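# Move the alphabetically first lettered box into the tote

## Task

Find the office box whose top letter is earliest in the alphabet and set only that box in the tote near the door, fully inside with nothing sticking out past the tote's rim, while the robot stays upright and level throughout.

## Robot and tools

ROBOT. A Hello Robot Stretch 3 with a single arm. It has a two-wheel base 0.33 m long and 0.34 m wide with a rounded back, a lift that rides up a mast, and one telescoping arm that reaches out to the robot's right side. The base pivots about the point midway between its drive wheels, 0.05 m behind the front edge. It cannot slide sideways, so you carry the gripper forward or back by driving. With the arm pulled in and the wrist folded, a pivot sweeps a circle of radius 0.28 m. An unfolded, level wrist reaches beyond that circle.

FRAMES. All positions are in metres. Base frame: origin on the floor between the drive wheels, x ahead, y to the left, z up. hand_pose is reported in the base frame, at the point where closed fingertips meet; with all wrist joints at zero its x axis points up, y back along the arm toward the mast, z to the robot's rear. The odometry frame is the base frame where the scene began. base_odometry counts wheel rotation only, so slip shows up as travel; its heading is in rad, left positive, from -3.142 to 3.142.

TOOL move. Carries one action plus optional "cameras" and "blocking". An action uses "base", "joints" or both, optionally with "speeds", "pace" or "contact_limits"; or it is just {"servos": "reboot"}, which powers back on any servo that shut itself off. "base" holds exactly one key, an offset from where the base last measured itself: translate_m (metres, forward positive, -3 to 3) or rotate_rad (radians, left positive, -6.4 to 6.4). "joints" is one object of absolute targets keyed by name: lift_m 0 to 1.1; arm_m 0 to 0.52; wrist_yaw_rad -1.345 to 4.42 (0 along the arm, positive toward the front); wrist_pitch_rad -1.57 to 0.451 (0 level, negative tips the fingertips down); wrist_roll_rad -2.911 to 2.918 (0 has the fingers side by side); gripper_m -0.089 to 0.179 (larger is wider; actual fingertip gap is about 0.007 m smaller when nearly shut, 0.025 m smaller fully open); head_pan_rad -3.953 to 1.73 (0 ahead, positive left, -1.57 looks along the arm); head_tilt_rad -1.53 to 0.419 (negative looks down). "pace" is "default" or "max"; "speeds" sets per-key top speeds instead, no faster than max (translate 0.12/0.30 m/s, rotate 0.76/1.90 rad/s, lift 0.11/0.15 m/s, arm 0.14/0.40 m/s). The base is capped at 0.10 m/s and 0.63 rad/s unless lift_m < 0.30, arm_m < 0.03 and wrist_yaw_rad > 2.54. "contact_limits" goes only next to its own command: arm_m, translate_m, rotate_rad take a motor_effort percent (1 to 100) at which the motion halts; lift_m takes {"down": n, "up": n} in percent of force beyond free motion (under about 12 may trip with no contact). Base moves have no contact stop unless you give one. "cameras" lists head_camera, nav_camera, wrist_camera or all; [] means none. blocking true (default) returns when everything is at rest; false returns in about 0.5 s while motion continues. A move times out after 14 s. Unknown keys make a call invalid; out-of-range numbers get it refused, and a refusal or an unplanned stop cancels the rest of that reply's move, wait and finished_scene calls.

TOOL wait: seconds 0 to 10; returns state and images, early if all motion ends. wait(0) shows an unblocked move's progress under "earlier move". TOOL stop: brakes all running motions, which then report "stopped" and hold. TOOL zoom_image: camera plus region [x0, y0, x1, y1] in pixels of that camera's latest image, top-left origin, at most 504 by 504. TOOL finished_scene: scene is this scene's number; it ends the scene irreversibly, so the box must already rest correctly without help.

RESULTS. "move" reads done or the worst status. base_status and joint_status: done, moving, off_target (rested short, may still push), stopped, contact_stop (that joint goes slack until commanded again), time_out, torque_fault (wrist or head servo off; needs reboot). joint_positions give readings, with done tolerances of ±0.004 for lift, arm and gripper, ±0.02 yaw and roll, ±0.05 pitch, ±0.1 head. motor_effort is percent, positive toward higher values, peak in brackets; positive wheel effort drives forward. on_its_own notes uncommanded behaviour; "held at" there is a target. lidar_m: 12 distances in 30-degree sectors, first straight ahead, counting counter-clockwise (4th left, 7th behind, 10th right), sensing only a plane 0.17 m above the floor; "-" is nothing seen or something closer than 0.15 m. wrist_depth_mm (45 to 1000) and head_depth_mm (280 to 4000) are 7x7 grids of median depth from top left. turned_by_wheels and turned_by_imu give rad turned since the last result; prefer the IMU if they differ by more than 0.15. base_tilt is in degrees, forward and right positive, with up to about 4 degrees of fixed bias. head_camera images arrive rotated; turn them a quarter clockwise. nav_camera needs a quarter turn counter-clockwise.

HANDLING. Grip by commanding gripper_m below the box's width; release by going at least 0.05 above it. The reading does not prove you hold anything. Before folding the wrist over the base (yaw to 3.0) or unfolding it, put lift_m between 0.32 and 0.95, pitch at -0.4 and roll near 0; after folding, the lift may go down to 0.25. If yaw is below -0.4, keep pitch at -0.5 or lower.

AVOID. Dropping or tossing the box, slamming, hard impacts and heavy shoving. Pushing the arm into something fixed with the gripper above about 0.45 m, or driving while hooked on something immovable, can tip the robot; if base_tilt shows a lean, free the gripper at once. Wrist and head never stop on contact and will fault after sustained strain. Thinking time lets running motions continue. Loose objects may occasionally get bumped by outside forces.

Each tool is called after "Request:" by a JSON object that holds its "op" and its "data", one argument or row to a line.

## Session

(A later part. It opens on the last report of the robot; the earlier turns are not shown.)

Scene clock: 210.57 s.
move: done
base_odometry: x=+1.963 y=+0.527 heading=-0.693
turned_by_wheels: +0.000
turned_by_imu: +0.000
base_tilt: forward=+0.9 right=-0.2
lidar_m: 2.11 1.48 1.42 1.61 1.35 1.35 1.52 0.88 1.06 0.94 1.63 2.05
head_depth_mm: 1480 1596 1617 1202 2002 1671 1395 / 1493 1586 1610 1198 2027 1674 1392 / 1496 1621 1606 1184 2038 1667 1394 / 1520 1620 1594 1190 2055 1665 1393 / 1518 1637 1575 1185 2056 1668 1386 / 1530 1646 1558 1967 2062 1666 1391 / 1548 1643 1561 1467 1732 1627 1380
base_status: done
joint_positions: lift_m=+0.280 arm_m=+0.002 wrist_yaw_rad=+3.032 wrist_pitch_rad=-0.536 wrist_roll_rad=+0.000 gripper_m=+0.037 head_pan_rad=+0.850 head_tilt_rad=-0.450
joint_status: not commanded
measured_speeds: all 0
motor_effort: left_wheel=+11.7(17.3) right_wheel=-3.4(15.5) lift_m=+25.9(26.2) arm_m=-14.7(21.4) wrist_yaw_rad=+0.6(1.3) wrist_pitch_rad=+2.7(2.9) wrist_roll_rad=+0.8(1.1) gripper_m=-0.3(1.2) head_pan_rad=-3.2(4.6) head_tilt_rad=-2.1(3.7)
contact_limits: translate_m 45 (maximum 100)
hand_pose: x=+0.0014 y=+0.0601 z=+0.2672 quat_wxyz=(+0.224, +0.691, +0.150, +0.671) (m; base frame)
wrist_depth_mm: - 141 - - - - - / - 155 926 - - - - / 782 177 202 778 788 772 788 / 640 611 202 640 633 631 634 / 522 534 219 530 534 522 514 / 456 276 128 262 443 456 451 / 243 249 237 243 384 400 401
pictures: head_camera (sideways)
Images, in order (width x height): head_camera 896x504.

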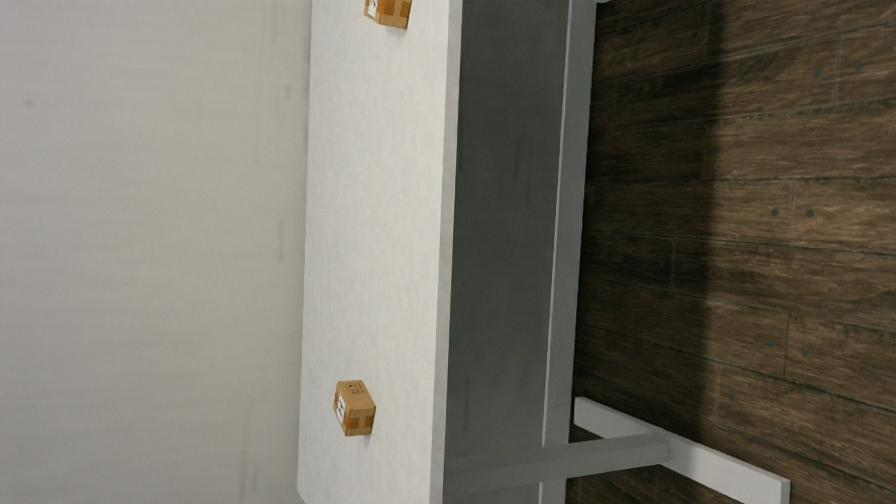

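Request:
{"op": "move", "data": {
  "joints": {"head_pan_rad": 0.5, "head_tilt_rad": -0.45},
  "cameras": ["head_camera"]
}}

Request:
{"op": "zoom_image", "data": {
  "camera": "head_camera",
  "region": [350, 200, 450, 300]
}}

Scene clock: 225.27 s.
move: done
base_odometry: x=+1.963 y=+0.527 heading=-0.693
turned_by_wheels: +0.000
turned_by_imu: +0.001
base_tilt: forward=+1.1 right=-0.1
lidar_m: 2.11 1.48 1.41 1.62 1.36 1.35 1.52 0.88 1.06 0.94 1.63 2.05
head_depth_mm: 1705 1846 1957 2252 2130 1679 1395 / 1656 1806 1590 2103 2155 1631 1389 / 1604 1753 1590 1628 1916 1681 1380 / 1564 1701 1598 1998 2096 1667 1382 / 1528 1646 1573 1954 2045 1664 1387 / 1496 1579 1569 1166 2007 1665 1377 / 1466 1566 1557 1168 1948 1660 1387
base_status: not commanded
joint_positions: lift_m=+0.280 arm_m=+0.002 wrist_yaw_rad=+3.032 wrist_pitch_rad=-0.536 wrist_roll_rad=+0.000 gripper_m=+0.037 head_pan_rad=+0.491 head_tilt_rad=-0.450
joint_status: all done
measured_speeds: all 0
motor_effort: left_wheel=+11.6(12.0) right_wheel=-3.5(4.2) lift_m=+27.0(27.3) arm_m=-9.7(10.9) wrist_yaw_rad=+1.2(1.2) wrist_pitch_rad=+2.5(2.9) wrist_roll_rad=+0.9(1.0) gripper_m=-0.3(1.1) head_pan_rad=-2.1(4.9) head_tilt_rad=-2.3(3.7)
contact_limits: translate_m 45 (maximum 100)
hand_pose: x=+0.0014 y=+0.0601 z=+0.2672 quat_wxyz=(+0.224, +0.691, +0.150, +0.671) (m; base frame)
wrist_depth_mm: - 141 - - - - - / - 155 919 - - - - / 782 177 203 816 787 781 772 / 646 613 201 623 624 628 629 / 526 537 220 531 530 528 530 / 454 277 127 261 448 460 458 / 243 248 237 243 382 399 396
pictures: head_camera (sideways)
Images, in order (width x height): head_camera 896x504.

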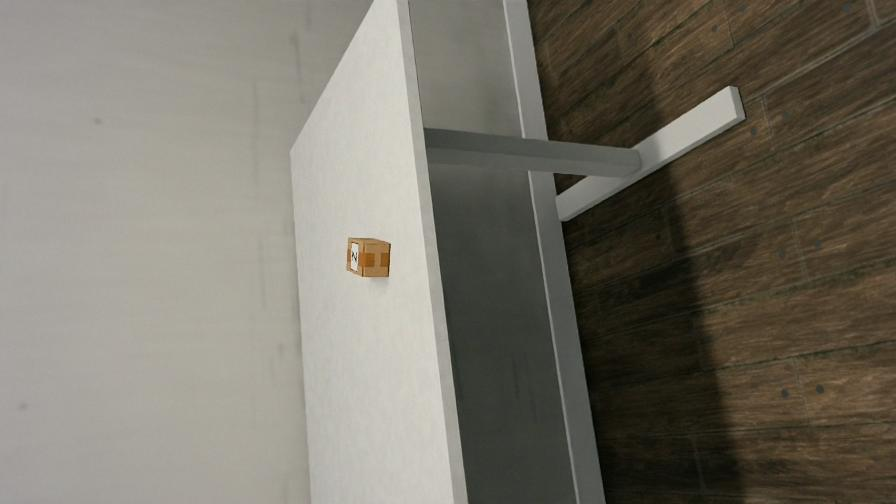

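Scaled by 5.040 from the camera's 896x504 image, which has a finer 1280x720 frame.

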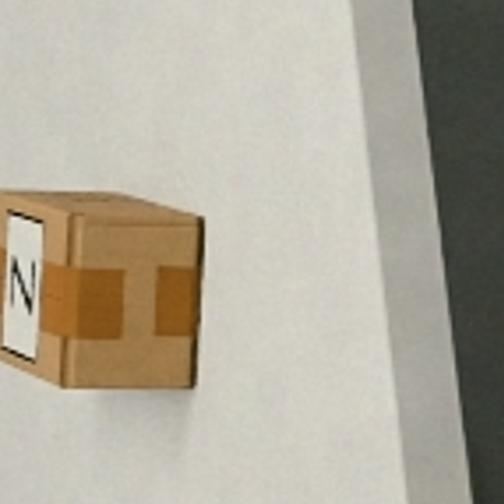

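Request:
{"op": "move", "data": {
  "base": {"rotate_rad": -0.639},
  "joints": {"head_pan_rad": -0.09, "head_tilt_rad": -0.45},
  "pace": "max",
  "cameras": []
}}

Request:
{"op": "move", "data": {
  "base": {"translate_m": 0.55},
  "pace": "max",
  "contact_limits": {"translate_m": 45},
  "cameras": ["head_camera", "nav_camera"]
}}

Scene clock: 247.57 s.
move: done
base_odometry: x=+1.963 y=+0.527 heading=-1.331
turned_by_wheels: -0.639
turned_by_imu: -0.635
base_tilt: forward=+1.1 right=-0.3
lidar_m: 2.05 2.28 1.48 1.77 1.42 1.37 1.35 1.45 0.88 1.26 0.94 1.63
head_depth_mm: 2039 2178 2107 2506 2137 1680 1398 / 2065 2213 2109 2565 2140 1666 1407 / 2063 2205 2103 2583 2106 1669 1383 / 2086 2264 2074 2573 2116 1663 1380 / 2084 2248 2076 2627 2117 1695 1374 / 2125 2257 2037 2560 2106 1665 1381 / 2134 2287 2420 2617 2128 1669 1378
base_status: done
joint_positions: lift_m=+0.280 arm_m=+0.002 wrist_yaw_rad=+3.032 wrist_pitch_rad=-0.536 wrist_roll_rad=+0.000 gripper_m=+0.037 head_pan_rad=-0.097 head_tilt_rad=-0.450
joint_status: all done
measured_speeds: all 0
motor_effort: left_wheel=+9.2(18.6) right_wheel=-8.6(14.2) lift_m=+29.0(29.0) arm_m=-6.7(6.7) wrist_yaw_rad=+0.2(1.3) wrist_pitch_rad=+2.7(2.9) wrist_roll_rad=+0.7(1.0) gripper_m=-0.1(0.8) head_pan_rad=-1.6(4.4) head_tilt_rad=-0.6(3.2)
hand_pose: x=+0.0014 y=+0.0601 z=+0.2672 quat_wxyz=(+0.224, +0.691, +0.150, +0.671) (m; base frame)
wrist_depth_mm: - 140 - - - - - / - 154 893 - - - - / 792 177 202 792 785 785 775 / 638 607 201 631 623 622 632 / 529 530 219 524 523 521 530 / 457 276 128 262 442 457 460 / 243 247 237 242 383 401 396
pictures: none
No camera images: "cameras" was empty.

Scene clock: 250.73 s.
move: done
base_odometry: x=+2.094 y=-0.007 heading=-1.331
turned_by_wheels: +0.000
turned_by_imu: +0.000
base_tilt: forward=+1.0 right=-0.1
lidar_m: 1.58 1.52 1.73 1.28 1.84 1.92 1.90 1.24 1.33 0.86 1.23 1.52
head_depth_mm: 1558 1677 1789 1318 2058 1682 1393 / 1573 1689 1797 1323 2111 1687 1386 / 1577 1708 1800 1309 2111 1676 1384 / 1596 1721 1817 1294 2125 1671 1387 / 1605 1719 1842 1383 2124 1680 1384 / 1610 1755 1859 1363 2094 1672 1378 / 1641 1755 1883 1361 1903 1676 1364
base_status: done
joint_positions: lift_m=+0.280 arm_m=+0.002 wrist_yaw_rad=+3.032 wrist_pitch_rad=-0.536 wrist_roll_rad=+0.000 gripper_m=+0.037 head_pan_rad=-0.091 head_tilt_rad=-0.450
joint_status: not commanded
measured_speeds: all 0
motor_effort: left_wheel=+8.4(20.9) right_wheel=-2.9(8.6) lift_m=+29.7(30.0) arm_m=-13.8(13.9) wrist_yaw_rad=+1.3(1.5) wrist_pitch_rad=+2.8(2.9) wrist_roll_rad=+0.8(1.1) gripper_m=-0.2(1.1) head_pan_rad=+3.4(4.4) head_tilt_rad=-0.4(2.3)
contact_limits: translate_m 45 (maximum 100)
hand_pose: x=+0.0014 y=+0.0601 z=+0.2672 quat_wxyz=(+0.224, +0.691, +0.150, +0.671) (m; base frame)
wrist_depth_mm: - 140 - - - - - / - 156 930 - - - - / 789 176 202 775 791 787 792 / 628 597 202 635 638 635 629 / 529 533 220 529 526 535 536 / 454 279 128 264 443 455 453 / 243 249 236 245 379 399 402
pictures: head_camera (sideways), nav_camera (sideways)
Images, in order (width x height): head_camera 896x504, nav_camera 672x504.

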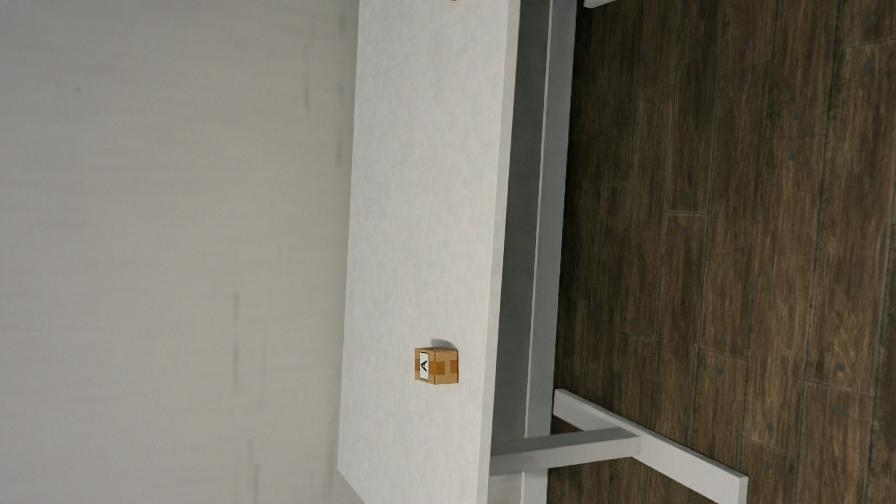

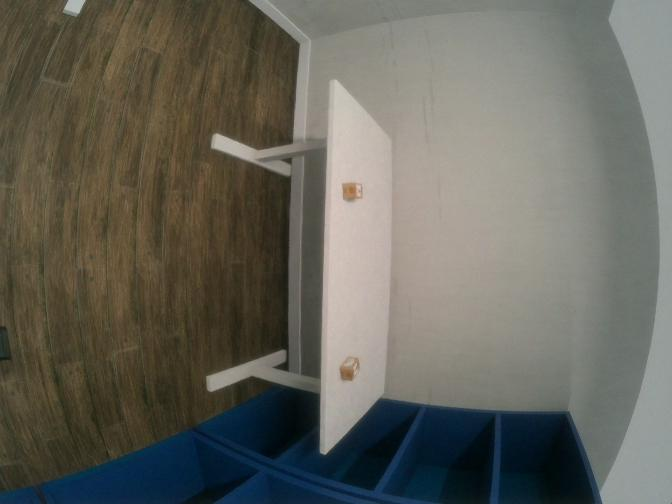

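Request:
{"op": "zoom_image", "data": {
  "camera": "head_camera",
  "region": [405, 335, 470, 395]
}}

Request:
{"op": "move", "data": {
  "joints": {"head_pan_rad": 0.4, "head_tilt_rad": -0.45},
  "pace": "max",
  "cameras": ["head_camera"]
}}

Scaled by 7.754 from the camera's 896x504 image, which has a finer 1280x720 frame.

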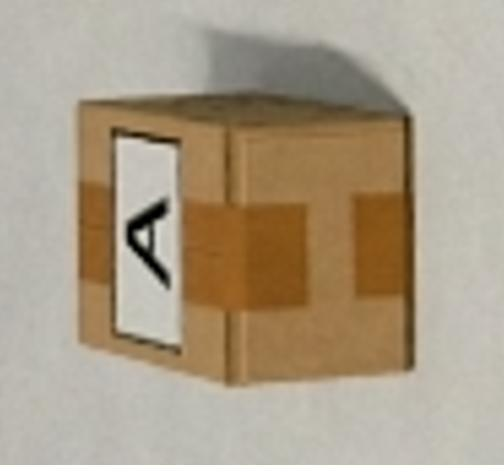

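Scene clock: 254.97 s.
move: done
base_odometry: x=+2.094 y=-0.007 heading=-1.331
turned_by_wheels: +0.000
turned_by_imu: +0.001
base_tilt: forward=+0.8 right=-0.1
lidar_m: 1.59 1.52 1.73 1.28 1.84 1.92 1.89 1.24 1.33 0.86 1.23 1.52
head_depth_mm: 1618 1725 1812 1314 2063 1702 1399 / 1697 1817 1909 1392 2076 1675 1394 / 1808 1934 2080 1455 2023 1698 1384 / 1890 2064 2230 2417 2123 1688 1378 / 2011 2193 2414 2579 2104 1670 1386 / 2072 2233 2397 2525 2125 1666 1379 / 1907 2025 2100 2258 2088 1682 1382
base_status: not commanded
joint_positions: lift_m=+0.280 arm_m=+0.002 wrist_yaw_rad=+3.032 wrist_pitch_rad=-0.536 wrist_roll_rad=+0.000 gripper_m=+0.037 head_pan_rad=+0.413 head_tilt_rad=-0.450
joint_status: all done
measured_speeds: all 0
motor_effort: left_wheel=+8.5(8.7) right_wheel=-2.7(3.3) lift_m=+31.3(31.3) arm_m=-22.5(22.5) wrist_yaw_rad=+0.6(1.2) wrist_pitch_rad=+2.6(2.9) wrist_roll_rad=+0.7(1.0) gripper_m=-1.0(1.5) head_pan_rad=+1.8(3.9) head_tilt_rad=-0.6(3.4)
contact_limits: translate_m 45 (maximum 100)
hand_pose: x=+0.0014 y=+0.0601 z=+0.2672 quat_wxyz=(+0.224, +0.691, +0.150, +0.671) (m; base frame)
wrist_depth_mm: - 141 - - - - - / - 155 913 - - - - / 787 177 202 787 761 773 789 / 625 613 201 628 637 631 637 / 525 527 220 533 525 535 527 / 457 277 127 263 439 455 450 / 242 249 237 244 385 399 403
pictures: head_camera (sideways)
Images, in order (width x height): head_camera 896x504.

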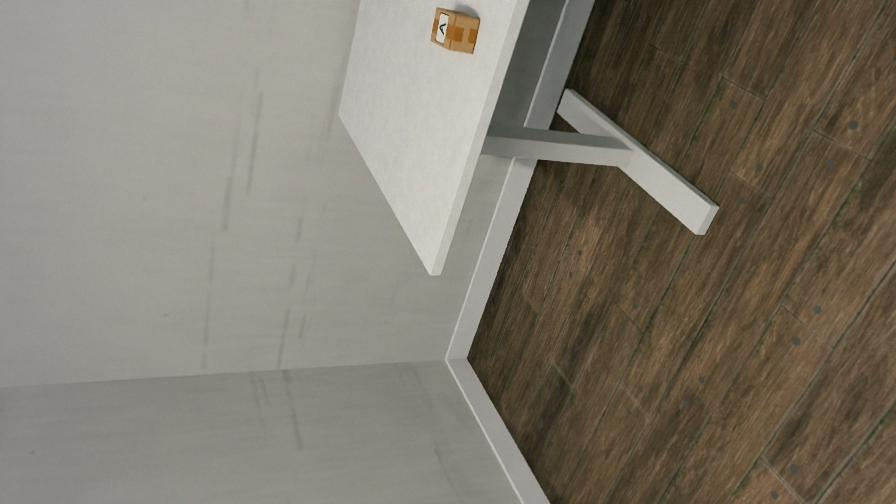

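Request:
{"op": "move", "data": {
  "base": {"rotate_rad": 0.336},
  "joints": {"head_pan_rad": -0.4},
  "pace": "max",
  "cameras": []
}}

Request:
{"op": "move", "data": {
  "base": {"translate_m": 0.59},
  "joints": {"head_pan_rad": -1.57, "head_tilt_rad": -0.6},
  "pace": "max",
  "contact_limits": {"translate_m": 45},
  "cameras": ["nav_camera"]
}}

Request:
{"op": "move", "data": {
  "base": {"rotate_rad": 1.143},
  "joints": {"lift_m": 0.9, "wrist_pitch_rad": -0.4, "wrist_roll_rad": 0.0},
  "pace": "max",
  "cameras": ["head_camera"]
}}

Scene clock: 311.43 s.
move: done
base_odometry: x=+2.094 y=-0.007 heading=-0.995
turned_by_wheels: +0.336
turned_by_imu: +0.336
base_tilt: forward=+0.9 right=-0.1
lidar_m: 1.51 1.82 1.28 1.70 1.66 1.89 1.93 1.25 0.86 1.34 1.23 1.87
head_depth_mm: 1559 1676 1788 1326 2105 1706 1399 / 1566 1671 1806 1311 2104 1678 1382 / 1576 1705 1807 1314 2117 1668 1383 / 1612 1712 1812 1298 2116 1681 1385 / 1619 1710 1833 1376 2108 1678 1373 / 1614 1740 1843 1360 2103 1668 1385 / 1633 1762 1876 1366 1899 1655 1377
base_status: done
joint_positions: lift_m=+0.280 arm_m=+0.002 wrist_yaw_rad=+3.032 wrist_pitch_rad=-0.536 wrist_roll_rad=+0.000 gripper_m=+0.037 head_pan_rad=-0.421 head_tilt_rad=-0.450
joint_status: all done
measured_speeds: all 0
motor_effort: left_wheel=-8.4(14.9) right_wheel=+8.4(16.3) lift_m=+29.9(31.9) arm_m=-21.3(22.1) wrist_yaw_rad=+0.7(1.2) wrist_pitch_rad=+2.6(2.9) wrist_roll_rad=+0.8(1.0) gripper_m=-1.1(1.3) head_pan_rad=+1.7(6.1) head_tilt_rad=+1.6(1.6)
hand_pose: x=+0.0014 y=+0.0601 z=+0.2672 quat_wxyz=(+0.224, +0.691, +0.150, +0.671) (m; base frame)
wrist_depth_mm: - 141 - - - - - / - 155 915 - - - - / 785 177 204 781 784 777 780 / 623 618 201 633 627 623 642 / 540 523 219 527 543 525 532 / 452 277 128 260 447 452 457 / 243 248 235 244 382 400 399
pictures: none
No camera images: "cameras" was empty.

Scene clock: 314.73 s.
move: done
base_odometry: x=+2.415 y=-0.502 heading=-0.996
turned_by_wheels: +0.000
turned_by_imu: -0.001
base_tilt: forward=+1.1 right=-0.2
lidar_m: 0.93 1.56 1.46 1.10 1.92 2.42 1.81 1.21 1.44 1.16 1.22 1.33
head_depth_mm: 1193 1234 1577 1389 1686 1475 1265 / 989 1086 1256 1396 1644 1468 1257 / 1454 1229 1637 1421 1628 1488 1271 / 1512 1484 1785 1985 1723 1465 1259 / 1614 1774 1815 1129 1773 1471 1262 / 1668 1812 1359 998 1628 1476 1259 / 1545 1611 1347 996 867 1482 1258
base_status: done
joint_positions: lift_m=+0.280 arm_m=+0.002 wrist_yaw_rad=+3.032 wrist_pitch_rad=-0.536 wrist_roll_rad=+0.000 gripper_m=+0.037 head_pan_rad=-1.574 head_tilt_rad=-0.600
joint_status: all done
measured_speeds: all 0
motor_effort: left_wheel=-0.9(16.0) right_wheel=+6.6(15.5) lift_m=+22.8(29.7) arm_m=-20.7(21.5) wrist_yaw_rad=+0.9(1.3) wrist_pitch_rad=+2.5(3.0) wrist_roll_rad=+0.8(1.0) gripper_m=+0.2(1.4) head_pan_rad=+3.0(4.7) head_tilt_rad=-2.5(4.7)
contact_limits: translate_m 45 (maximum 100)
hand_pose: x=+0.0014 y=+0.0601 z=+0.2672 quat_wxyz=(+0.224, +0.691, +0.150, +0.671) (m; base frame)
wrist_depth_mm: - 140 - - - - - / - 156 906 - - - - / 789 177 203 784 779 780 780 / 627 609 201 629 638 644 634 / 528 535 220 528 528 531 533 / 456 277 128 263 442 455 453 / 243 248 237 242 378 403 402
pictures: nav_camera (sideways)
Images, in order (width x height): nav_camera 672x504.

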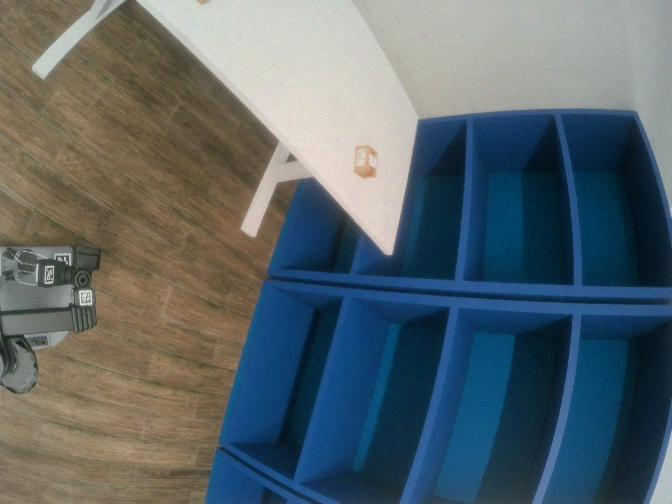

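Scene clock: 319.67 s.
move: done
base_odometry: x=+2.415 y=-0.502 heading=+0.147
turned_by_wheels: +1.143
turned_by_imu: +1.139
base_tilt: forward=+1.0 right=+0.0
lidar_m: 1.46 1.09 1.90 2.42 1.81 1.21 1.38 1.17 1.23 1.34 0.94 1.52
head_depth_mm: 1117 1227 1307 1010 795 1522 - / 1127 1231 1306 1009 794 1471 - / 1129 1250 1313 1000 792 1441 - / 1147 1256 1333 999 774 1518 - / 1150 1264 1343 1001 789 1502 - / 1155 1273 1352 990 787 1401 1259 / 1161 1279 1364 995 812 1469 1247
base_status: done
joint_positions: lift_m=+0.900 arm_m=+0.002 wrist_yaw_rad=+3.032 wrist_pitch_rad=-0.420 wrist_roll_rad=+0.000 gripper_m=+0.037 head_pan_rad=-1.570 head_tilt_rad=-0.600
joint_status: all done
measured_speeds: all 0
motor_effort: left_wheel=-8.0(14.8) right_wheel=+6.7(16.3) lift_m=+30.9(33.9) arm_m=-20.5(22.6) wrist_yaw_rad=+0.9(1.5) wrist_pitch_rad=+3.2(7.1) wrist_roll_rad=+0.9(4.1) gripper_m=-0.6(1.4) head_pan_rad=+2.8(4.7) head_tilt_rad=-1.3(3.8)
hand_pose: x=+0.0032 y=+0.0761 z=+0.9123 quat_wxyz=(+0.185, +0.698, +0.110, +0.683) (m; base frame)
wrist_depth_mm: - 137 - - - - - / - 147 - - - - - / - 160 - - - - - / - - 205 - - - - / - - 199 - - - - / - - 127 - - - - / - - 251 - - - -
pictures: head_camera (sideways)
Images, in order (width x height): head_camera 896x504.

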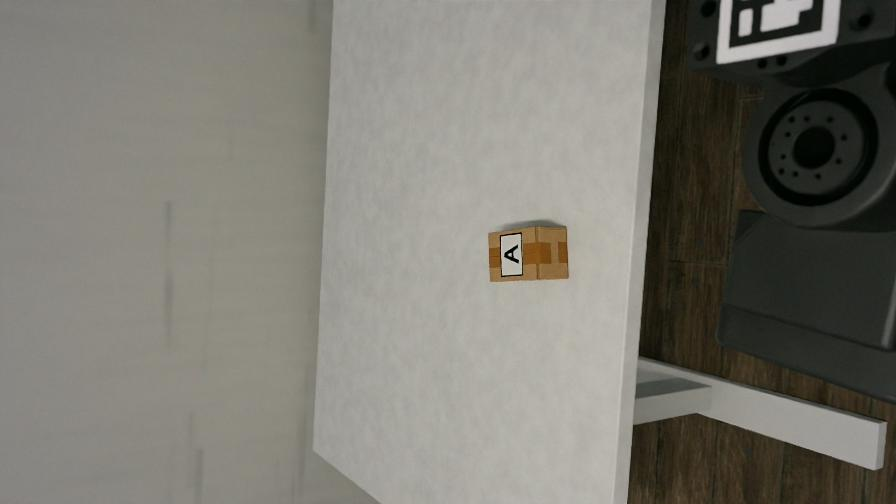

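Request:
{"op": "move", "data": {
  "joints": {"wrist_yaw_rad": 0.06, "gripper_m": 0.14},
  "cameras": []
}}

Request:
{"op": "move", "data": {
  "joints": {"lift_m": 1.0, "arm_m": 0.25, "wrist_pitch_rad": -0.8},
  "pace": "max",
  "contact_limits": {"arm_m": 45},
  "cameras": ["wrist_camera"]
}}

Scene clock: 337.20 s.
move: done
base_odometry: x=+2.415 y=-0.502 heading=+0.147
turned_by_wheels: +0.000
turned_by_imu: +0.001
base_tilt: forward=+0.7 right=-0.2
lidar_m: 1.46 1.09 1.91 2.43 1.81 1.21 1.39 1.16 1.23 1.33 0.93 1.52
head_depth_mm: 1119 1226 1302 1006 796 1522 - / 1130 1243 1304 1003 797 725 - / 1137 1242 1332 993 793 284 - / 1131 1253 1336 1005 774 327 1188 / 1146 1258 1350 999 788 1408 1265 / 1157 1271 1347 997 787 1403 1254 / 1165 1287 1364 997 808 1481 1244
base_status: not commanded
joint_positions: lift_m=+0.900 arm_m=+0.002 wrist_yaw_rad=+0.063 wrist_pitch_rad=-0.420 wrist_roll_rad=+0.000 gripper_m=+0.140 head_pan_rad=-1.570 head_tilt_rad=-0.600
joint_status: all done
measured_speeds: all 0
motor_effort: left_wheel=-7.9(8.2) right_wheel=+6.6(7.4) lift_m=+28.5(29.8) arm_m=-17.0(18.8) wrist_yaw_rad=-2.3(5.2) wrist_pitch_rad=+3.3(3.9) wrist_roll_rad=+0.9(1.1) gripper_m=-0.4(92.5) head_pan_rad=+4.0(4.2) head_tilt_rad=-1.6(2.8)
hand_pose: x=-0.0074 y=-0.3705 z=+0.9123 quat_wxyz=(+0.696, +0.169, -0.686, -0.126) (m; base frame)
wrist_depth_mm: - - - - - - - / - - - - - - - / - - - - - - - / - - - 469 - - - / - - - 462 - 144 - / - 124 - - - 120 - / - - - - - 126 931
pictures: none
No camera images: "cameras" was empty.

Scene clock: 339.07 s.
move: done
base_odometry: x=+2.415 y=-0.502 heading=+0.147
turned_by_wheels: +0.000
turned_by_imu: +0.000
base_tilt: forward=+1.0 right=-0.1
lidar_m: 1.46 1.09 1.90 2.42 1.81 1.21 1.38 1.16 1.23 1.34 0.93 1.52
head_depth_mm: 1117 317 323 967 795 1448 1265 / 1130 314 328 932 791 1447 1261 / 1133 1194 345 406 790 1437 1272 / 1141 1251 1277 924 771 1483 1256 / 1148 1260 1348 996 790 1474 1262 / 1149 1274 1349 988 787 1407 1249 / 1161 1286 1368 995 814 1488 1247
base_status: not commanded
joint_positions: lift_m=+1.000 arm_m=+0.250 wrist_yaw_rad=+0.063 wrist_pitch_rad=-0.809 wrist_roll_rad=+0.000 gripper_m=+0.140 head_pan_rad=-1.570 head_tilt_rad=-0.600
joint_status: all done
measured_speeds: all 0
motor_effort: left_wheel=-7.9(8.2) right_wheel=+6.8(7.4) lift_m=+30.4(33.7) arm_m=+23.1(24.8) wrist_yaw_rad=-1.5(2.3) wrist_pitch_rad=+1.6(4.6) wrist_roll_rad=+0.9(1.0) gripper_m=+0.7(1.4) head_pan_rad=+2.2(4.7) head_tilt_rad=-1.6(1.8)
contact_limits: arm_m 45 (drawing in: default 39, maximum 55; extending or still: default 49, maximum 70)
hand_pose: x=-0.0116 y=-0.5540 z=+0.9366 quat_wxyz=(+0.659, +0.299, -0.641, -0.258) (m; base frame)
wrist_depth_mm: - - - - - - - / - - - - - - - / - - - - - - - / - - - - - - - / - - 358 354 - 144 - / - 123 - - - 120 - / - 122 - - - 115 95
pictures: wrist_camera
Images, in order (width x height): wrist_camera 644x364.

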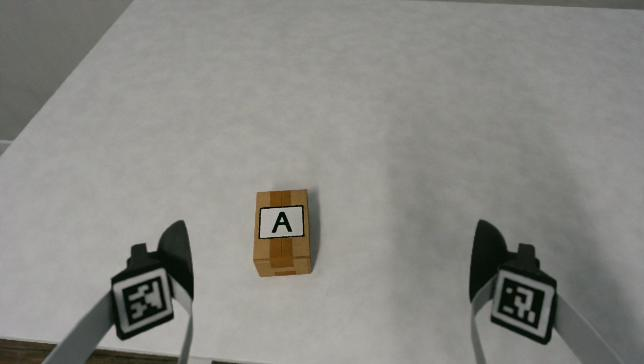

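Request:
{"op": "move", "data": {
  "base": {"translate_m": 0.04},
  "joints": {"lift_m": 0.96, "arm_m": 0.35, "wrist_yaw_rad": 0.14},
  "contact_limits": {"arm_m": 45},
  "cameras": ["wrist_camera"]
}}

Request:
{"op": "zoom_image", "data": {
  "camera": "wrist_camera",
  "region": [222, 130, 422, 364]
}}

Scene clock: 359.27 s.
move: done
base_odometry: x=+2.454 y=-0.497 heading=+0.147
turned_by_wheels: +0.000
turned_by_imu: +0.001
base_tilt: forward=+0.9 right=-0.2
lidar_m: 1.42 1.06 1.89 2.43 1.83 1.25 1.38 1.20 1.29 1.34 0.92 1.48
head_depth_mm: 1121 449 428 965 796 1436 1266 / 1125 420 435 964 792 1446 1267 / 1135 1211 449 900 784 1437 1266 / 1134 1251 1292 964 782 1484 1258 / 1148 1268 1339 990 789 1464 1258 / 1158 1266 1344 994 788 1397 1238 / 1158 1282 1406 993 811 1472 1266
base_status: done
joint_positions: lift_m=+0.960 arm_m=+0.350 wrist_yaw_rad=+0.137 wrist_pitch_rad=-0.810 wrist_roll_rad=+0.000 gripper_m=+0.140 head_pan_rad=-1.570 head_tilt_rad=-0.600
joint_status: all done
measured_speeds: all 0
motor_effort: left_wheel=+5.6(8.4) right_wheel=+4.3(12.3) lift_m=+22.1(24.1) arm_m=+21.9(25.4) wrist_yaw_rad=+3.2(7.1) wrist_pitch_rad=+1.4(2.0) wrist_roll_rad=+0.8(1.1) gripper_m=-0.8(1.2) head_pan_rad=+1.9(3.0) head_tilt_rad=+0.5(1.2)
contact_limits: arm_m 45 (drawing in: default 39, maximum 55; extending or still: default 49, maximum 70)
hand_pose: x=+0.0002 y=-0.6527 z=+0.8965 quat_wxyz=(+0.668, +0.323, -0.629, -0.234) (m; base frame)
wrist_depth_mm: - - - - - - - / - - - - - - - / - - - - - - - / - - - - - - - / - - - - - 145 - / - 123 - 282 - 120 - / - 116 - 260 - 116 95
pictures: wrist_camera
Images, in order (width x height): wrist_camera 644x364.

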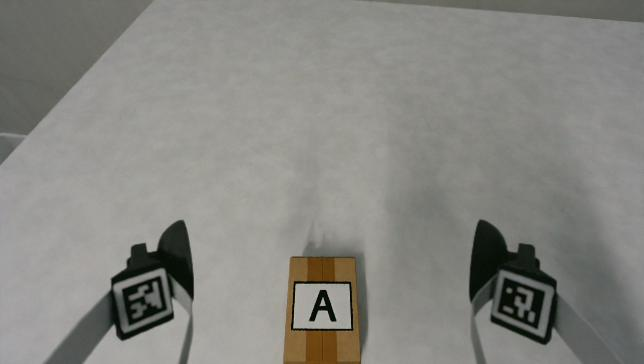

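Scaled by 2.154.

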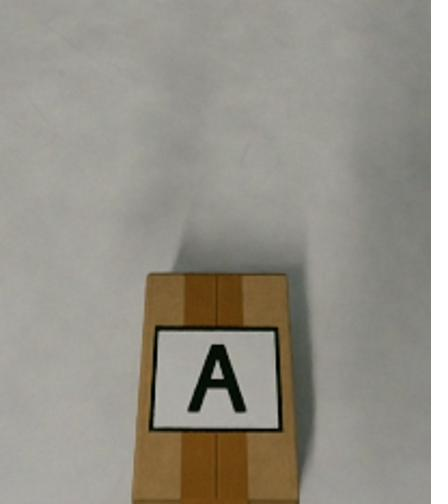

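Request:
{"op": "move", "data": {
  "base": {"translate_m": 0.005},
  "joints": {"lift_m": 0.89, "arm_m": 0.365},
  "contact_limits": {"arm_m": 45},
  "cameras": ["wrist_camera"]
}}

Scene clock: 377.20 s.
move: done
base_odometry: x=+2.459 y=-0.496 heading=+0.147
turned_by_wheels: +0.000
turned_by_imu: +0.001
base_tilt: forward=+1.0 right=-0.1
lidar_m: 1.42 1.05 1.89 2.42 1.84 1.25 1.38 1.21 1.30 1.33 0.92 1.47
head_depth_mm: 1127 1223 472 353 752 1452 1261 / 1132 1232 482 899 790 1454 1262 / 1133 1248 501 557 783 1437 1262 / 1139 1251 1335 931 779 1482 1261 / 1147 1261 1341 1001 791 1464 1262 / 1156 1269 1342 998 787 1402 1234 / 1158 1277 1398 994 814 1465 1252
base_status: done
joint_positions: lift_m=+0.890 arm_m=+0.365 wrist_yaw_rad=+0.137 wrist_pitch_rad=-0.810 wrist_roll_rad=+0.000 gripper_m=+0.140 head_pan_rad=-1.570 head_tilt_rad=-0.600
joint_status: all done
measured_speeds: all 0
motor_effort: left_wheel=+6.3(9.2) right_wheel=+5.3(9.0) lift_m=+19.9(25.8) arm_m=+20.8(25.2) wrist_yaw_rad=+3.1(3.6) wrist_pitch_rad=+1.6(2.0) wrist_roll_rad=+0.9(1.1) gripper_m=-0.6(1.5) head_pan_rad=+0.2(3.0) head_tilt_rad=+1.4(2.0)
contact_limits: arm_m 45 (drawing in: default 39, maximum 55; extending or still: default 49, maximum 70)
hand_pose: x=+0.0002 y=-0.6677 z=+0.8265 quat_wxyz=(+0.668, +0.323, -0.629, -0.234) (m; base frame)
wrist_depth_mm: - - - - - - - / - - - - - - - / - - - - - - - / - - - - - - - / - - - 231 - 144 - / - 123 - 214 - 120 - / - 116 - 195 - 115 95
pictures: wrist_camera
Images, in order (width x height): wrist_camera 644x364.

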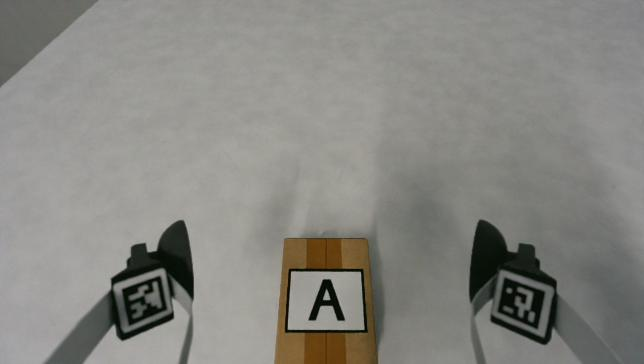

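Request:
{"op": "move", "data": {
  "joints": {"lift_m": 0.811},
  "speeds": {"lift_m": 0.06},
  "contact_limits": {"lift_m": {"down": 14}},
  "cameras": ["wrist_camera"]
}}

Request:
{"op": "move", "data": {
  "joints": {"gripper_m": 0.03},
  "cameras": ["wrist_camera"]
}}

Scene clock: 384.47 s.
move: done
base_odometry: x=+2.459 y=-0.496 heading=+0.147
turned_by_wheels: +0.000
turned_by_imu: +0.001
base_tilt: forward=+1.1 right=-0.2
lidar_m: 1.42 1.06 1.89 2.42 1.83 1.25 1.39 1.20 1.30 1.33 0.91 1.47
head_depth_mm: 1119 1226 1300 506 358 325 1240 / 1131 1235 1308 521 770 1443 1265 / 1126 1249 1325 538 750 1442 1265 / 1140 1249 1333 997 767 1481 1265 / 1147 1264 1340 994 788 1469 1259 / 1158 1275 1357 994 789 1394 1233 / 1163 1286 1397 990 810 1464 1260
base_status: not commanded
joint_positions: lift_m=+0.811 arm_m=+0.365 wrist_yaw_rad=+0.137 wrist_pitch_rad=-0.810 wrist_roll_rad=+0.000 gripper_m=+0.140 head_pan_rad=-1.570 head_tilt_rad=-0.600
joint_status: all done
measured_speeds: all 0
motor_effort: left_wheel=+6.5(6.7) right_wheel=+5.6(5.9) lift_m=+19.7(22.6) arm_m=+9.3(13.6) wrist_yaw_rad=+3.3(3.6) wrist_pitch_rad=+1.6(2.0) wrist_roll_rad=+0.9(1.0) gripper_m=+0.4(1.3) head_pan_rad=+0.8(2.3) head_tilt_rad=+2.3(3.2)
contact_limits: arm_m 45 (drawing in: default 39, maximum 55; extending or still: default 49, maximum 70); lift_m down 14 (down: maximum 72; up: maximum 65)
hand_pose: x=+0.0002 y=-0.6677 z=+0.7475 quat_wxyz=(+0.668, +0.323, -0.629, -0.234) (m; base frame)
wrist_depth_mm: - - - - - - - / - - - - - - - / - - - - - - - / - - - 166 - - - / - - - 148 - 145 - / - 123 138 135 135 120 - / - 116 - 123 124 116 95
pictures: wrist_camera
Images, in order (width x height): wrist_camera 644x364.

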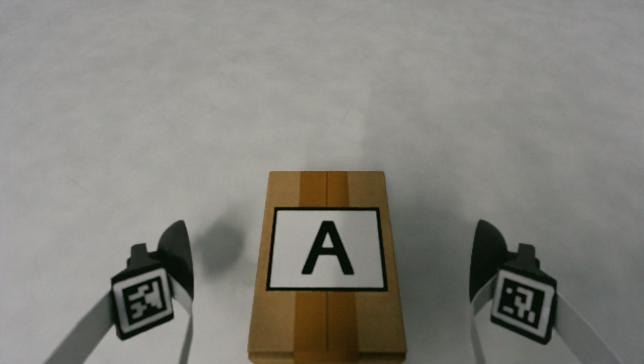

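Scene clock: 386.10 s.
move: done
base_odometry: x=+2.459 y=-0.496 heading=+0.147
turned_by_wheels: +0.000
turned_by_imu: +0.000
base_tilt: forward=+0.9 right=-0.3
lidar_m: 1.42 1.05 1.89 2.42 1.84 1.25 1.39 1.21 1.30 1.34 0.92 1.47
head_depth_mm: 1114 1234 1308 506 358 324 1245 / 1122 1232 1317 523 772 1450 1265 / 1131 1250 1324 538 750 1458 1261 / 1137 1259 1330 999 772 1475 1266 / 1147 1261 1340 995 790 1490 1269 / 1153 1277 1349 994 784 1401 1241 / 1167 1273 1399 990 813 1461 1260
base_status: not commanded
joint_positions: lift_m=+0.811 arm_m=+0.365 wrist_yaw_rad=+0.138 wrist_pitch_rad=-0.810 wrist_roll_rad=+0.000 gripper_m=+0.031 head_pan_rad=-1.570 head_tilt_rad=-0.600
joint_status: all done
measured_speeds: all 0
motor_effort: left_wheel=+6.2(6.7) right_wheel=+5.1(5.7) lift_m=+20.7(20.7) arm_m=+5.1(9.3) wrist_yaw_rad=+2.2(3.5) wrist_pitch_rad=+1.5(2.1) wrist_roll_rad=+0.8(1.0) gripper_m=-14.2(96.4) head_pan_rad=+0.4(2.1) head_tilt_rad=+2.1(3.6)
contact_limits: arm_m 45 (drawing in: default 39, maximum 55; extending or still: default 49, maximum 70); lift_m down 14 (down: maximum 72; up: maximum 65)
hand_pose: x=+0.0003 y=-0.6677 z=+0.7475 quat_wxyz=(+0.668, +0.323, -0.629, -0.233) (m; base frame)
wrist_depth_mm: - - - - - - - / - - - - - - - / - - - - - - - / - - - 165 - - - / - - 149 149 149 - - / - - 130 136 130 - - / - 94 - 123 122 - -
pictures: wrist_camera
Images, in order (width x height): wrist_camera 644x364.

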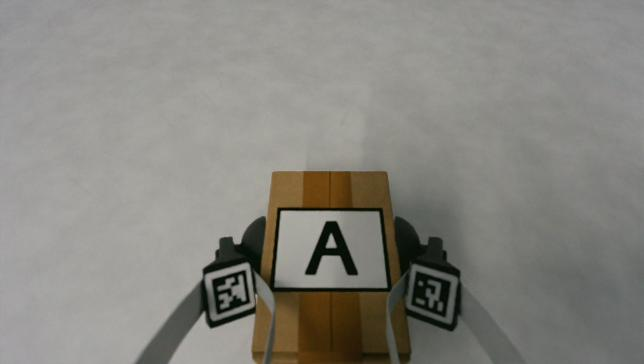

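Request:
{"op": "move", "data": {
  "joints": {"lift_m": 0.88},
  "speeds": {"lift_m": 0.06},
  "cameras": []
}}

Request:
{"op": "move", "data": {
  "joints": {"arm_m": 0.003, "wrist_yaw_rad": 1.57},
  "cameras": ["wrist_camera"]
}}

Request:
{"op": "move", "data": {
  "base": {"rotate_rad": 2.049},
  "joints": {"lift_m": 0.62, "head_pan_rad": 0.0, "head_tilt_rad": -0.5},
  "cameras": ["nav_camera"]
}}

Scene clock: 469.93 s.
move: done
base_odometry: x=+2.459 y=-0.496 heading=+0.147
turned_by_wheels: +0.000
turned_by_imu: +0.001
base_tilt: forward=+1.0 right=-0.2
lidar_m: 1.42 1.05 1.89 2.42 1.83 1.25 1.38 1.21 1.30 1.33 0.92 1.47
head_depth_mm: 1115 1228 1241 370 727 1446 1267 / 1122 1243 487 498 795 1442 1265 / 1133 1249 500 527 790 1449 1258 / 1138 1251 1349 961 789 1488 1265 / 1135 1259 1341 997 792 1470 1261 / 1151 1277 1352 996 789 1399 1237 / 1159 1287 1410 995 810 1488 1263
base_status: not commanded
joint_positions: lift_m=+0.880 arm_m=+0.365 wrist_yaw_rad=+0.138 wrist_pitch_rad=-0.815 wrist_roll_rad=+0.000 gripper_m=+0.031 head_pan_rad=-1.570 head_tilt_rad=-0.600
joint_status: all done
measured_speeds: all 0
motor_effort: left_wheel=+6.3(6.5) right_wheel=+5.2(5.8) lift_m=+32.5(34.4) arm_m=-6.4(6.4) wrist_yaw_rad=+2.0(2.8) wrist_pitch_rad=+2.5(3.0) wrist_roll_rad=+0.9(1.0) gripper_m=-14.2(15.4) head_pan_rad=-0.1(1.4) head_tilt_rad=+2.1(3.1)
contact_limits: arm_m 45 (drawing in: default 39, maximum 55; extending or still: default 49, maximum 70)
hand_pose: x=+0.0002 y=-0.6667 z=+0.8157 quat_wxyz=(+0.667, +0.325, -0.628, -0.235) (m; base frame)
wrist_depth_mm: - - - - - - - / - - - - - - - / - - - - - - - / - - - 165 - - - / - - 149 148 149 - - / - - 130 136 130 - - / - 94 - 124 123 - -
pictures: none
No camera images: "cameras" was empty.

Scene clock: 473.80 s.
move: done
base_odometry: x=+2.459 y=-0.496 heading=+0.147
turned_by_wheels: +0.000
turned_by_imu: +0.001
base_tilt: forward=+0.9 right=-0.1
lidar_m: 1.42 1.05 1.88 2.42 1.83 1.25 1.38 1.21 1.30 1.34 0.92 1.47
head_depth_mm: 1117 1230 1299 1003 795 1477 - / 1128 1240 1319 1004 792 1485 - / 1134 1242 1325 1002 798 1480 - / 1135 1260 1333 1001 794 1470 1261 / 1145 1261 1341 1001 791 1476 1261 / 1159 1278 1353 997 788 1394 1247 / 1159 1282 1398 994 814 1478 1259
base_status: not commanded
joint_positions: lift_m=+0.880 arm_m=+0.003 wrist_yaw_rad=+1.567 wrist_pitch_rad=-0.815 wrist_roll_rad=+0.000 gripper_m=+0.031 head_pan_rad=-1.570 head_tilt_rad=-0.600
joint_status: all done
measured_speeds: all 0
motor_effort: left_wheel=+6.1(6.6) right_wheel=+5.4(5.7) lift_m=+24.5(32.7) arm_m=-21.9(24.9) wrist_yaw_rad=+2.6(6.1) wrist_pitch_rad=+2.7(3.1) wrist_roll_rad=+0.8(1.1) gripper_m=-14.9(15.4) head_pan_rad=-1.9(2.1) head_tilt_rad=+1.5(3.6)
hand_pose: x=+0.1368 y=-0.1487 z=+0.8157 quat_wxyz=(+0.658, +0.657, -0.262, +0.259) (m; base frame)
wrist_depth_mm: - - - - - - - / - - - - - - - / - - - - - - - / - - - 166 - - - / - - 156 149 155 - - / 948 953 131 136 130 936 947 / 863 856 844 123 126 855 839
pictures: wrist_camera
Images, in order (width x height): wrist_camera 644x364.

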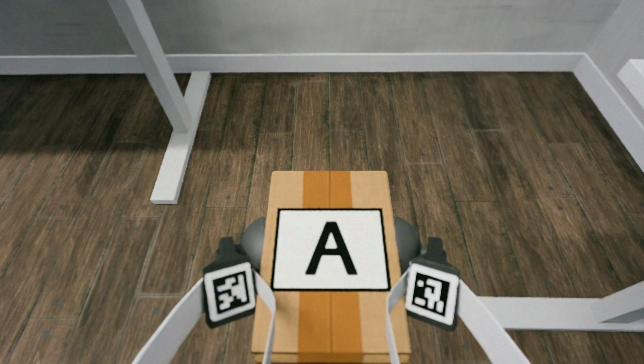

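Scene clock: 478.13 s.
move: done
base_odometry: x=+2.459 y=-0.496 heading=+2.195
turned_by_wheels: +2.048
turned_by_imu: +2.042
base_tilt: forward=+0.9 right=-0.2
lidar_m: 1.84 1.25 1.51 1.20 1.25 1.34 0.92 1.50 1.42 1.05 1.88 2.42
head_depth_mm: 2075 2226 2377 2547 2012 1618 1346 / 2188 2326 2563 2624 2004 1600 1333 / 2272 2467 2694 2640 2008 1601 1332 / 2390 2608 2853 2640 1997 1585 1344 / 2515 2750 2999 2536 2003 1607 1329 / 1581 1709 1884 2121 1936 1611 1335 / 1653 1764 1982 2187 1852 1582 1337
base_status: done
joint_positions: lift_m=+0.620 arm_m=+0.003 wrist_yaw_rad=+1.567 wrist_pitch_rad=-0.816 wrist_roll_rad=+0.000 gripper_m=+0.031 head_pan_rad=+0.002 head_tilt_rad=-0.499
joint_status: all done
measured_speeds: all 0
motor_effort: left_wheel=-10.3(15.4) right_wheel=+11.1(15.3) lift_m=+21.6(23.3) arm_m=-21.2(22.8) wrist_yaw_rad=+3.4(3.7) wrist_pitch_rad=+3.0(3.0) wrist_roll_rad=+0.8(1.0) gripper_m=-14.2(15.4) head_pan_rad=-3.2(5.4) head_tilt_rad=+0.8(6.5)
hand_pose: x=+0.1366 y=-0.1487 z=+0.5555 quat_wxyz=(+0.658, +0.657, -0.261, +0.259) (m; base frame)
wrist_depth_mm: - - - - - - - / - - - - - - - / 940 965 951 961 951 972 971 / 850 845 853 166 850 844 858 / 782 778 156 149 155 763 750 / 703 702 130 135 130 704 697 / 647 631 617 123 126 631 631
pictures: nav_camera (sideways)
Images, in order (width x height): nav_camera 672x504.

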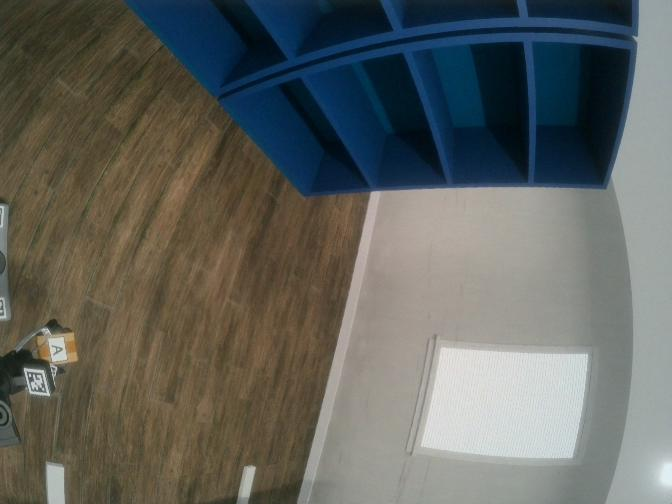

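Request:
{"op": "move", "data": {
  "base": {"translate_m": 1.25},
  "contact_limits": {"translate_m": 45},
  "cameras": []
}}

Request:
{"op": "move", "data": {
  "base": {"translate_m": 1.015},
  "contact_limits": {"translate_m": 45},
  "cameras": ["nav_camera"]
}}

Scene clock: 498.13 s.
move: done
base_odometry: x=+1.728 y=+0.518 heading=+2.196
turned_by_wheels: +0.000
turned_by_imu: +0.001
base_tilt: forward=+0.9 right=-0.1
lidar_m: 1.33 0.68 0.95 0.80 0.81 2.00 2.16 1.68 1.96 1.58 1.39 1.31
head_depth_mm: 1090 1172 1266 1381 1499 1559 1338 / 1149 1236 1336 1448 1611 1596 1330 / 1209 1313 1422 1555 1717 1594 1333 / 1278 1364 1505 1660 1809 1602 1343 / 1340 1459 1608 1767 1928 1595 1325 / 1416 1542 1722 1925 1973 1600 1337 / 1506 1651 1841 2088 1985 1593 1329
base_status: done
joint_positions: lift_m=+0.620 arm_m=+0.003 wrist_yaw_rad=+1.567 wrist_pitch_rad=-0.816 wrist_roll_rad=+0.000 gripper_m=+0.031 head_pan_rad=+0.000 head_tilt_rad=-0.500
joint_status: not commanded
measured_speeds: all 0
motor_effort: left_wheel=+8.0(12.1) right_wheel=+2.5(17.2) lift_m=+31.6(32.9) arm_m=-13.4(20.1) wrist_yaw_rad=+3.0(3.7) wrist_pitch_rad=+2.7(3.2) wrist_roll_rad=+0.9(1.1) gripper_m=-13.7(15.7) head_pan_rad=-2.7(4.7) head_tilt_rad=-1.5(4.0)
contact_limits: translate_m 45 (maximum 100)
hand_pose: x=+0.1366 y=-0.1487 z=+0.5555 quat_wxyz=(+0.658, +0.657, -0.261, +0.259) (m; base frame)
wrist_depth_mm: - - - - - - - / - - - - - - - / 824 978 944 948 949 951 949 / - 837 872 166 855 843 880 / 729 773 156 149 155 749 775 / 700 716 130 136 131 695 705 / 648 625 622 123 126 630 624
pictures: none
No camera images: "cameras" was empty.

Scene clock: 509.40 s.
move: done
base_odometry: x=+1.134 y=+1.341 heading=+2.196
turned_by_wheels: +0.000
turned_by_imu: +0.000
base_tilt: forward=+0.8 right=-0.2
lidar_m: 0.41 0.54 1.19 2.40 0.59 0.58 3.14 2.54 1.97 0.62 0.43 0.40
head_depth_mm: 309 330 356 386 421 465 518 / 323 347 376 409 450 497 559 / 339 365 397 435 481 539 609 / 356 386 422 466 518 584 669 / 375 409 448 497 560 639 744 / 397 435 482 538 610 705 831 / 422 465 518 584 668 784 946
base_status: done
joint_positions: lift_m=+0.620 arm_m=+0.003 wrist_yaw_rad=+1.567 wrist_pitch_rad=-0.816 wrist_roll_rad=+0.000 gripper_m=+0.031 head_pan_rad=+0.000 head_tilt_rad=-0.500
joint_status: not commanded
measured_speeds: all 0
motor_effort: left_wheel=+7.4(12.7) right_wheel=+4.4(15.7) lift_m=+30.8(31.9) arm_m=-8.2(13.7) wrist_yaw_rad=+3.0(3.7) wrist_pitch_rad=+2.6(3.2) wrist_roll_rad=+0.8(1.2) gripper_m=-13.7(15.6) head_pan_rad=-3.7(4.8) head_tilt_rad=-1.3(3.7)
contact_limits: translate_m 45 (maximum 100)
hand_pose: x=+0.1366 y=-0.1487 z=+0.5555 quat_wxyz=(+0.658, +0.657, -0.261, +0.259) (m; base frame)
wrist_depth_mm: - - - - 271 244 221 / - - - - - 269 245 / 957 - - - - - 268 / 856 834 - 166 - - - / 762 772 156 149 149 - - / 696 711 130 136 130 - - / 640 630 618 123 125 619 -
pictures: nav_camera (sideways)
Images, in order (width x height): nav_camera 672x504.

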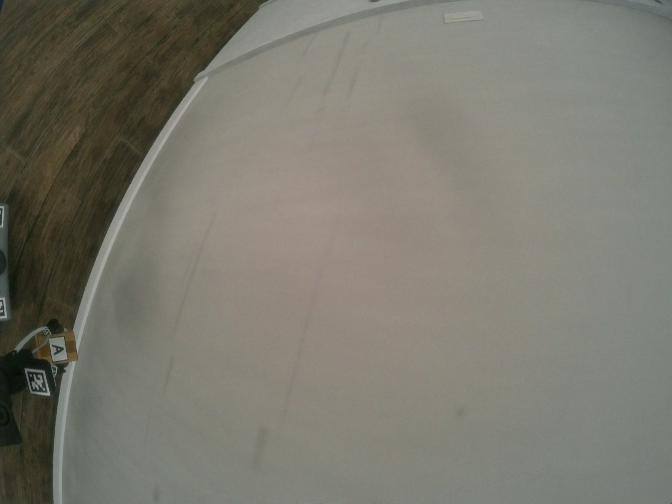

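Request:
{"op": "move", "data": {
  "base": {"rotate_rad": 1.368},
  "joints": {"head_pan_rad": -0.57, "head_tilt_rad": -0.85},
  "cameras": []
}}

Request:
{"op": "move", "data": {
  "base": {"translate_m": 0.95},
  "contact_limits": {"translate_m": 45},
  "cameras": ["head_camera", "nav_camera"]
}}

Scene clock: 520.70 s.
move: done
base_odometry: x=+1.134 y=+1.341 heading=-2.720
turned_by_wheels: +1.367
turned_by_imu: +1.364
base_tilt: forward=+1.0 right=+0.0
lidar_m: 2.35 0.65 0.58 2.87 2.54 1.97 0.85 0.48 0.40 0.40 0.46 0.78
head_depth_mm: 668 711 762 824 896 989 1067 / 806 872 956 1048 1167 1231 1123 / 1007 1126 1259 1431 1434 1290 628 / 1305 1518 1782 1691 1451 1278 1139 / 2097 2301 2002 1690 1450 1288 1153 / 2113 2307 1991 1691 1447 1283 1151 / 2079 2310 1989 1678 1456 1282 1148
base_status: done
joint_positions: lift_m=+0.620 arm_m=+0.003 wrist_yaw_rad=+1.567 wrist_pitch_rad=-0.816 wrist_roll_rad=+0.000 gripper_m=+0.031 head_pan_rad=-0.573 head_tilt_rad=-0.852
joint_status: all done
measured_speeds: all 0
motor_effort: left_wheel=-11.1(14.2) right_wheel=+10.3(15.9) lift_m=+30.3(30.9) arm_m=-15.6(15.6) wrist_yaw_rad=+2.8(3.6) wrist_pitch_rad=+2.8(3.2) wrist_roll_rad=+0.9(1.1) gripper_m=-14.4(15.6) head_pan_rad=+2.5(5.6) head_tilt_rad=-1.4(5.5)
hand_pose: x=+0.1366 y=-0.1487 z=+0.5555 quat_wxyz=(+0.658, +0.657, -0.261, +0.259) (m; base frame)
wrist_depth_mm: - - - - - - - / - - - - - - - / - 944 969 956 949 918 - / - 873 855 166 845 824 - / 752 774 156 149 155 761 - / 704 707 130 136 130 - - / 652 619 634 123 126 620 -
pictures: none
No camera images: "cameras" was empty.

Scene clock: 531.33 s.
move: done
base_odometry: x=+0.268 y=+0.953 heading=-2.720
turned_by_wheels: +0.000
turned_by_imu: +0.000
base_tilt: forward=+0.8 right=-0.1
lidar_m: 1.44 1.64 2.66 0.62 0.53 0.65 1.32 0.74 0.63 0.62 0.69 1.17
head_depth_mm: 1011 1081 1168 1256 1353 1278 1150 / 1267 1386 1437 1589 1453 1280 1124 / 1381 1593 1824 1689 1447 1277 628 / 1349 1564 1805 1622 1456 1280 1140 / 1308 1500 1734 1635 1452 1285 1142 / 1286 1465 1702 1690 1467 1279 1149 / 1246 1419 1660 1681 1460 1287 1138
base_status: done
joint_positions: lift_m=+0.620 arm_m=+0.003 wrist_yaw_rad=+1.567 wrist_pitch_rad=-0.816 wrist_roll_rad=+0.000 gripper_m=+0.031 head_pan_rad=-0.570 head_tilt_rad=-0.850
joint_status: not commanded
measured_speeds: all 0
motor_effort: left_wheel=+8.4(13.2) right_wheel=+2.0(13.7) lift_m=+29.3(30.5) arm_m=-20.2(22.4) wrist_yaw_rad=+3.0(3.6) wrist_pitch_rad=+2.7(3.1) wrist_roll_rad=+0.5(1.1) gripper_m=-14.5(15.5) head_pan_rad=+3.1(4.6) head_tilt_rad=+0.7(3.1)
contact_limits: translate_m 45 (maximum 100)
hand_pose: x=+0.1366 y=-0.1487 z=+0.5555 quat_wxyz=(+0.658, +0.657, -0.261, +0.259) (m; base frame)
wrist_depth_mm: - - - - - - 831 / - - - - - - - / 956 957 956 948 951 969 - / 843 853 859 166 831 844 - / 771 759 156 148 155 750 741 / 703 711 130 135 130 709 672 / 636 616 617 123 126 630 613
pictures: head_camera (sideways), nav_camera (sideways)
Images, in order (width x height): head_camera 896x504, nav_camera 672x504.

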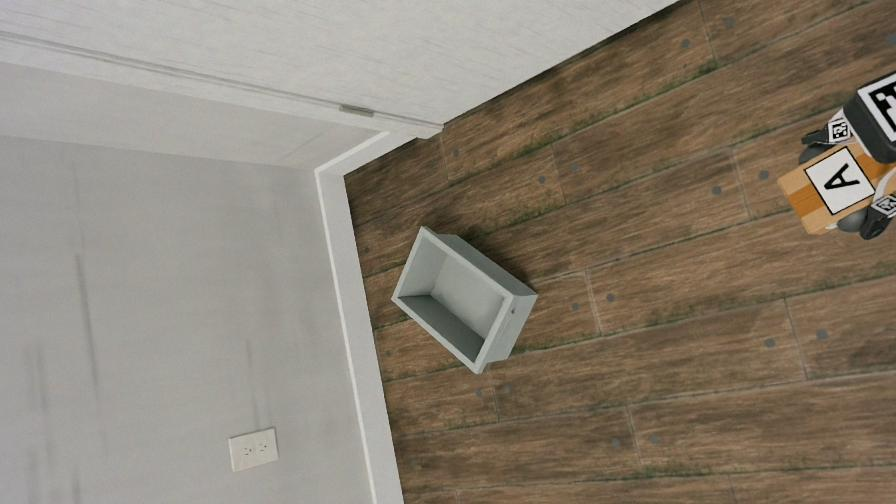

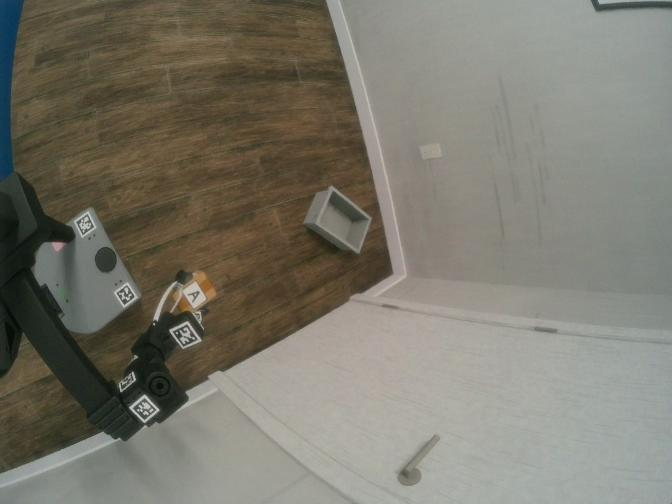

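Request:
{"op": "zoom_image", "data": {
  "camera": "head_camera",
  "region": [380, 215, 550, 385]
}}

Scaled by 2.965 from the camera's 896x504 image, which has a finer 1280x720 frame.

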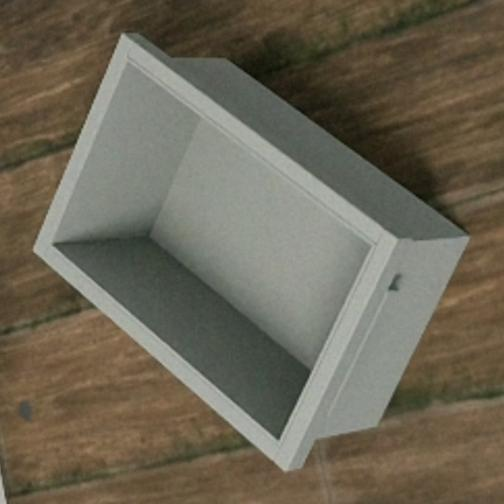

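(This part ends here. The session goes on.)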